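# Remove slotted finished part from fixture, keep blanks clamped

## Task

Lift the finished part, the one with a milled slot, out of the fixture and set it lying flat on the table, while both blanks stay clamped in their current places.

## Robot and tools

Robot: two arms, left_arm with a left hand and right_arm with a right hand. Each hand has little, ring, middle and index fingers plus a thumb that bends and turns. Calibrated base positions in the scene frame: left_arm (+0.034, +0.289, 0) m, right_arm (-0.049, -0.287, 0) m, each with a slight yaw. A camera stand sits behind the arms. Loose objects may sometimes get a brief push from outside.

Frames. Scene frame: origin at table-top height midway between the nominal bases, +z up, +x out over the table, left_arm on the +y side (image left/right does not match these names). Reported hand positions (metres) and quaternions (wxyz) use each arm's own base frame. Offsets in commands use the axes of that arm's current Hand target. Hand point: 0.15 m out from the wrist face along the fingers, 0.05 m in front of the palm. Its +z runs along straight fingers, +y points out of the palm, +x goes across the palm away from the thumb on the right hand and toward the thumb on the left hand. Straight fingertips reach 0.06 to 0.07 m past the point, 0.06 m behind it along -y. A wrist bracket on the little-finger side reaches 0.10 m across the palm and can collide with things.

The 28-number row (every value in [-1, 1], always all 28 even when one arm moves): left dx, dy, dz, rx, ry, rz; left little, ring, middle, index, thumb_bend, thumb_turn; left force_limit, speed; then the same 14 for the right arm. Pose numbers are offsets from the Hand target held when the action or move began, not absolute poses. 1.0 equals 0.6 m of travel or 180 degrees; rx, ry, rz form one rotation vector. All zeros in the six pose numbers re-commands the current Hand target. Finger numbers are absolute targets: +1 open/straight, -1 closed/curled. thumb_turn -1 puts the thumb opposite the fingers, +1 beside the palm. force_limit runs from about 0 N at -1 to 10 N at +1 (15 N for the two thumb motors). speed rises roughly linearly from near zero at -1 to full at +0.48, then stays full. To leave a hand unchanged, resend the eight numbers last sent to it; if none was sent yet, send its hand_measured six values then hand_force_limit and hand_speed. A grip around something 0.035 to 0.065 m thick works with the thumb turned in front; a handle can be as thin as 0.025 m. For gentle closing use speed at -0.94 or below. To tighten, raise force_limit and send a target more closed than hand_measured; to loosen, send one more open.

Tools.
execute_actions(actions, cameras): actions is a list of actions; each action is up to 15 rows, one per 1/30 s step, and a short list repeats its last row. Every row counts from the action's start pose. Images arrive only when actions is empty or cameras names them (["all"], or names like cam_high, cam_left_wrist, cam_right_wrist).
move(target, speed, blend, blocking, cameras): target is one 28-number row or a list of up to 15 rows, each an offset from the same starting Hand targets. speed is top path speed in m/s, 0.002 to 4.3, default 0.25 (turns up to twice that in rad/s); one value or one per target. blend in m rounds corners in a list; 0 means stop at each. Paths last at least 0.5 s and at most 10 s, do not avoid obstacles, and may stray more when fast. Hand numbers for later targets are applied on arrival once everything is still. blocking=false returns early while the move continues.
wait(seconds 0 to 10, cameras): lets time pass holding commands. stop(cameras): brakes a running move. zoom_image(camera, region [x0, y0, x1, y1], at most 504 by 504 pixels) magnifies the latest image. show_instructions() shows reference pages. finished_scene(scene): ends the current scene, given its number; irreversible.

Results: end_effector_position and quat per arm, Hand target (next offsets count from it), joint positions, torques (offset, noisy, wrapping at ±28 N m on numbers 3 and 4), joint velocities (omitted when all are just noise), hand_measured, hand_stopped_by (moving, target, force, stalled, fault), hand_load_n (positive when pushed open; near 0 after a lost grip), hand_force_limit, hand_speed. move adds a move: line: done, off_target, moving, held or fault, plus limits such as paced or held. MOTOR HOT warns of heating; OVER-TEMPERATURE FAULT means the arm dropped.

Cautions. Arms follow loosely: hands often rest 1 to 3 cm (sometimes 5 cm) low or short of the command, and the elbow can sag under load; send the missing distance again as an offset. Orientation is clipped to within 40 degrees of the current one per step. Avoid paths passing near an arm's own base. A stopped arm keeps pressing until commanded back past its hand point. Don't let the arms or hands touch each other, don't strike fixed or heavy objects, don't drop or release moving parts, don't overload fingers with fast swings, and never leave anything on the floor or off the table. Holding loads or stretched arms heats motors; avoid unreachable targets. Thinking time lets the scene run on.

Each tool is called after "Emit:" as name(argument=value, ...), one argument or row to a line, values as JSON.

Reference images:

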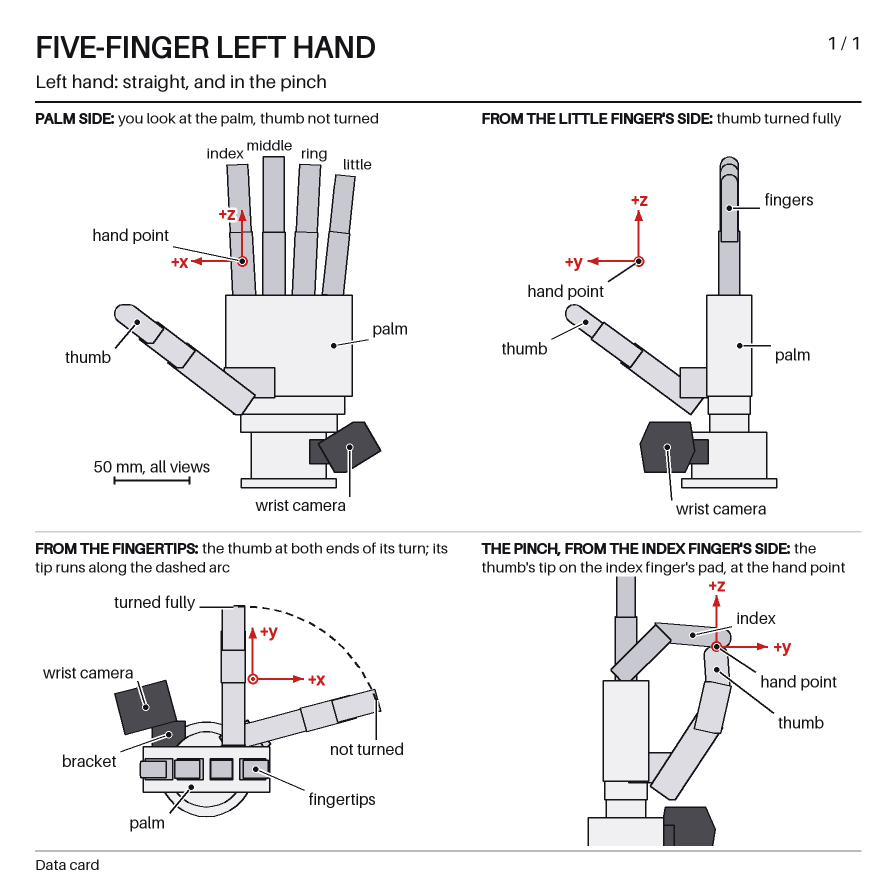

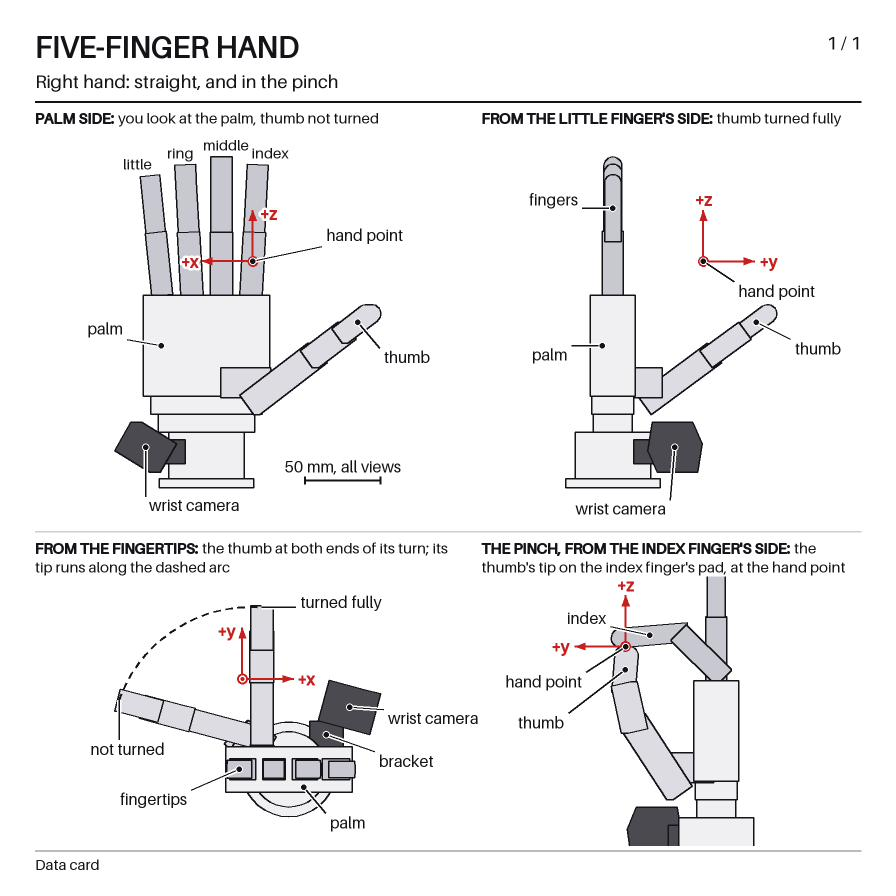

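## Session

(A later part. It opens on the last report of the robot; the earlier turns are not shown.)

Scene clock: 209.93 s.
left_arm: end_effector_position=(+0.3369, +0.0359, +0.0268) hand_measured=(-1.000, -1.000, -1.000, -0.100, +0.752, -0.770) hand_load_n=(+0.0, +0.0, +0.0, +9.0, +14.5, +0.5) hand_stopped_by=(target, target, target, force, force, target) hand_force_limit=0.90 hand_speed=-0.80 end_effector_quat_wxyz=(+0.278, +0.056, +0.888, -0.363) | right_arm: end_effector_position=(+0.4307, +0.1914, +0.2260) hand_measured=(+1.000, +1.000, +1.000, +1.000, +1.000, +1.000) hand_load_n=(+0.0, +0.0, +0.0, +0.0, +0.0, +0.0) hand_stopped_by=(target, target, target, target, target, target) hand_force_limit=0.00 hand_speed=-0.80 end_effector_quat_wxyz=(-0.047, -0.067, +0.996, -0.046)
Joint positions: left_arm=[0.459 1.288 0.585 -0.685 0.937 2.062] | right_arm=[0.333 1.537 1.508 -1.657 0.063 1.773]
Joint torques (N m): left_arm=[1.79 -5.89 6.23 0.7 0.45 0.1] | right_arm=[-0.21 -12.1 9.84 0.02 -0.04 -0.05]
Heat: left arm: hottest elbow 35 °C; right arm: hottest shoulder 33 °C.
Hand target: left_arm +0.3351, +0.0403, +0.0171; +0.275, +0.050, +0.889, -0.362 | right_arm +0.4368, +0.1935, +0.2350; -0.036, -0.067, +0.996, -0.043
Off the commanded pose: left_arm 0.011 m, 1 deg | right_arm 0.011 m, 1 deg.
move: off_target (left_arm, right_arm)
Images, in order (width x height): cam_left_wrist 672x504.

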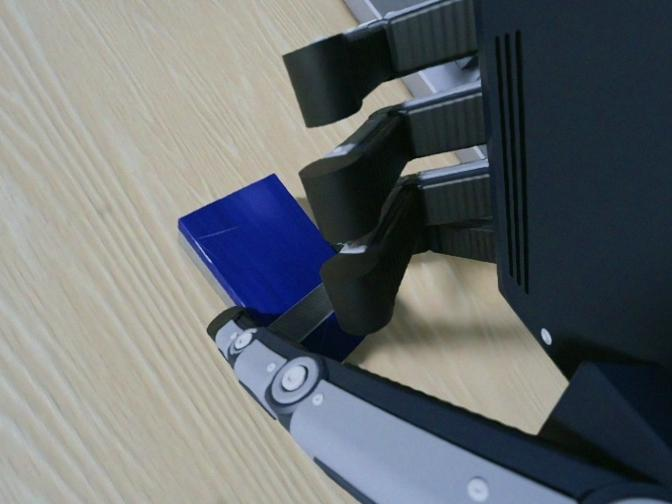

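Emit:
move(
  target=[
    [-0.0088,-0.0103,-0.0098,0,0,0,-1,-1,-1,-0.71,0.19,-0.77,0.9,-0.8,0,0,0,0,0,0,1,1,1,1,1,1,0,-0.8],
    [-0.0088,-0.0103,-0.0098,0,0,0,-1,-1,-1,-0.71,1,-0.77,0.9,-0.6,0,0,0,0,0,0,1,1,1,1,1,1,0,-0.8],
  ],
  speed=0.03,
  cameras=["cam_left_wrist"],
)

Scene clock: 211.93 s.
left_arm: end_effector_position=(+0.3351, +0.0350, +0.0263) hand_measured=(-1.000, -1.000, -1.000, -0.100, +1.000, -0.770) hand_load_n=(+0.0, +0.0, +0.0, +0.0, +0.0, +0.5) hand_stopped_by=(target, target, target, force, target, target) hand_force_limit=0.90 hand_speed=-0.60 end_effector_quat_wxyz=(+0.275, +0.055, +0.888, -0.365) | right_arm: end_effector_position=(+0.4307, +0.1914, +0.2260) hand_measured=(+1.000, +1.000, +1.000, +1.000, +1.000, +1.000) hand_load_n=(+0.0, +0.0, +0.0, +0.0, +0.0, +0.0) hand_stopped_by=(target, target, target, target, target, target) hand_force_limit=0.00 hand_speed=-0.80 end_effector_quat_wxyz=(-0.047, -0.067, +0.996, -0.046)
Joint positions: left_arm=[0.459 1.289 0.585 -0.695 0.937 2.066] | right_arm=[0.333 1.537 1.508 -1.657 0.063 1.773]
Joint torques (N m): left_arm=[1.26 -8.18 7.17 -0.42 0.49 -0.02] | right_arm=[-0.21 -12.1 9.84 0.02 -0.04 -0.04]
Heat: left arm: hottest elbow 35 °C; right arm: hottest shoulder 33 °C.
Hand target: left_arm +0.3351, +0.0403, +0.0271; +0.275, +0.050, +0.889, -0.362 | right_arm +0.4368, +0.1935, +0.2350; -0.036, -0.067, +0.996, -0.043
Off the commanded pose: left_arm 0.005 m, 1 deg | right_arm 0.011 m, 1 deg.
move: off_target (right_arm)
Images, in order (width x height): cam_left_wrist 672x504.

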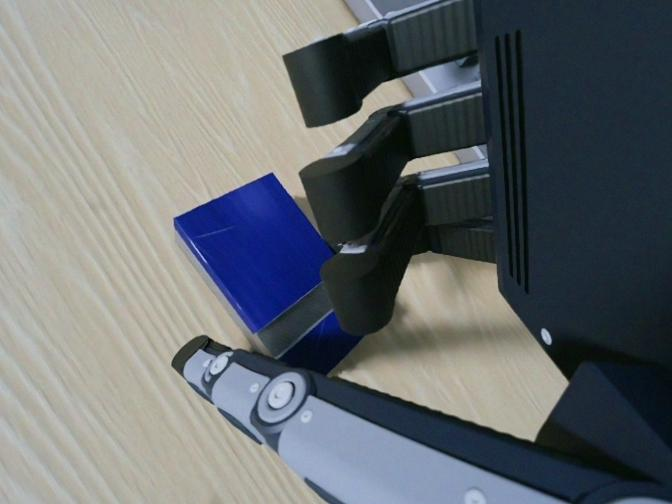

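Emit:
move(
  target=[
    [-0.0015,-0.0188,0.0095,0,0,0,-1,-1,-1,-0.71,1,-0.77,0.9,-0.6,0,0,0,0,0,0,1,1,1,1,1,1,0,-0.8],
    [-0.1028,-0.1380,-0.1037,0,0,0,-1,-1,-1,-0.71,1,-0.77,0.9,-0.6,0,0,0,0,0,0,1,1,1,1,1,1,0,-0.8],
  ],
  speed=[0.04,0.08],
  cameras=["cam_left_wrist","cam_high"],
)

Emit:
zoom_image(
  camera="cam_high",
  region=[380, 200, 560, 350],
)

Scene clock: 215.20 s.
left_arm: end_effector_position=(+0.3213, +0.0258, +0.1247) hand_measured=(-1.000, -1.000, -1.000, -0.100, +1.000, -0.770) hand_load_n=(+0.0, +0.0, +0.0, +0.0, +0.0, +0.5) hand_stopped_by=(target, target, target, force, target, target) hand_force_limit=0.90 hand_speed=-0.60 end_effector_quat_wxyz=(+0.260, +0.035, +0.891, -0.371) | right_arm: end_effector_position=(+0.4307, +0.1914, +0.2260) hand_measured=(+1.000, +1.000, +1.000, +1.000, +1.000, +1.000) hand_load_n=(+0.0, +0.0, +0.5, +0.0, +0.0, +0.0) hand_stopped_by=(target, target, target, target, target, target) hand_force_limit=0.00 hand_speed=-0.80 end_effector_quat_wxyz=(-0.047, -0.067, +0.996, -0.046)
Joint positions: left_arm=[0.448 1.081 0.731 -1.055 0.931 2.015] | right_arm=[0.333 1.537 1.508 -1.657 0.063 1.773]
Joint torques (N m): left_arm=[-1.03 -8.06 11.7 -0.17 0.38 -0.09] | right_arm=[-0.21 -12.1 9.85 0.01 -0.04 -0.04]
Heat: left arm: hottest elbow 35 °C; right arm: hottest shoulder 33 °C.
Hand target: left_arm +0.3351, +0.0283, +0.1471; +0.275, +0.050, +0.889, -0.362 | right_arm +0.4368, +0.1935, +0.2350; -0.036, -0.067, +0.996, -0.043
Off the commanded pose: left_arm 0.026 m, 3 deg | right_arm 0.011 m, 1 deg.
move: off_target (left_arm, right_arm)
Images, in order (width x height): cam_high 672x504, cam_left_wrist 672x504.

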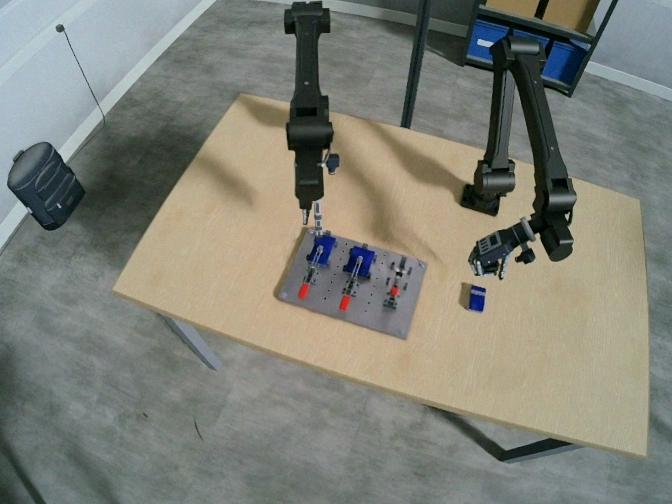

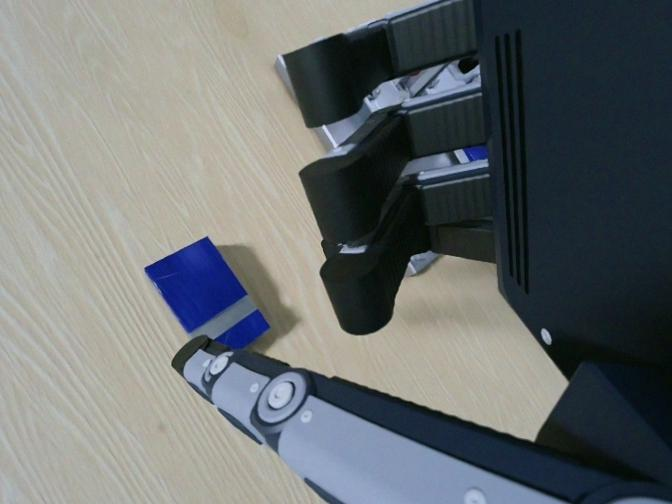

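Scaled by 2.800 from the camera's 672x504 image, which has a finer 960x720 frame.

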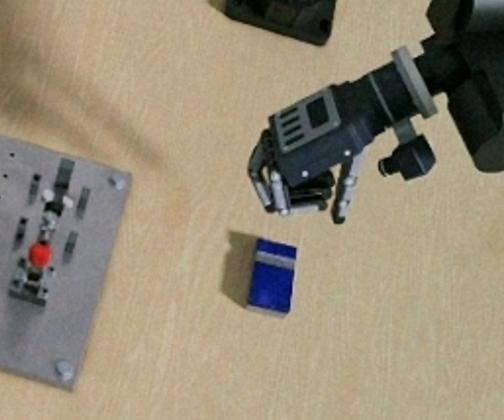

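Emit:
finished_scene(
  scene=1,
)

The scene is finished: the task was done.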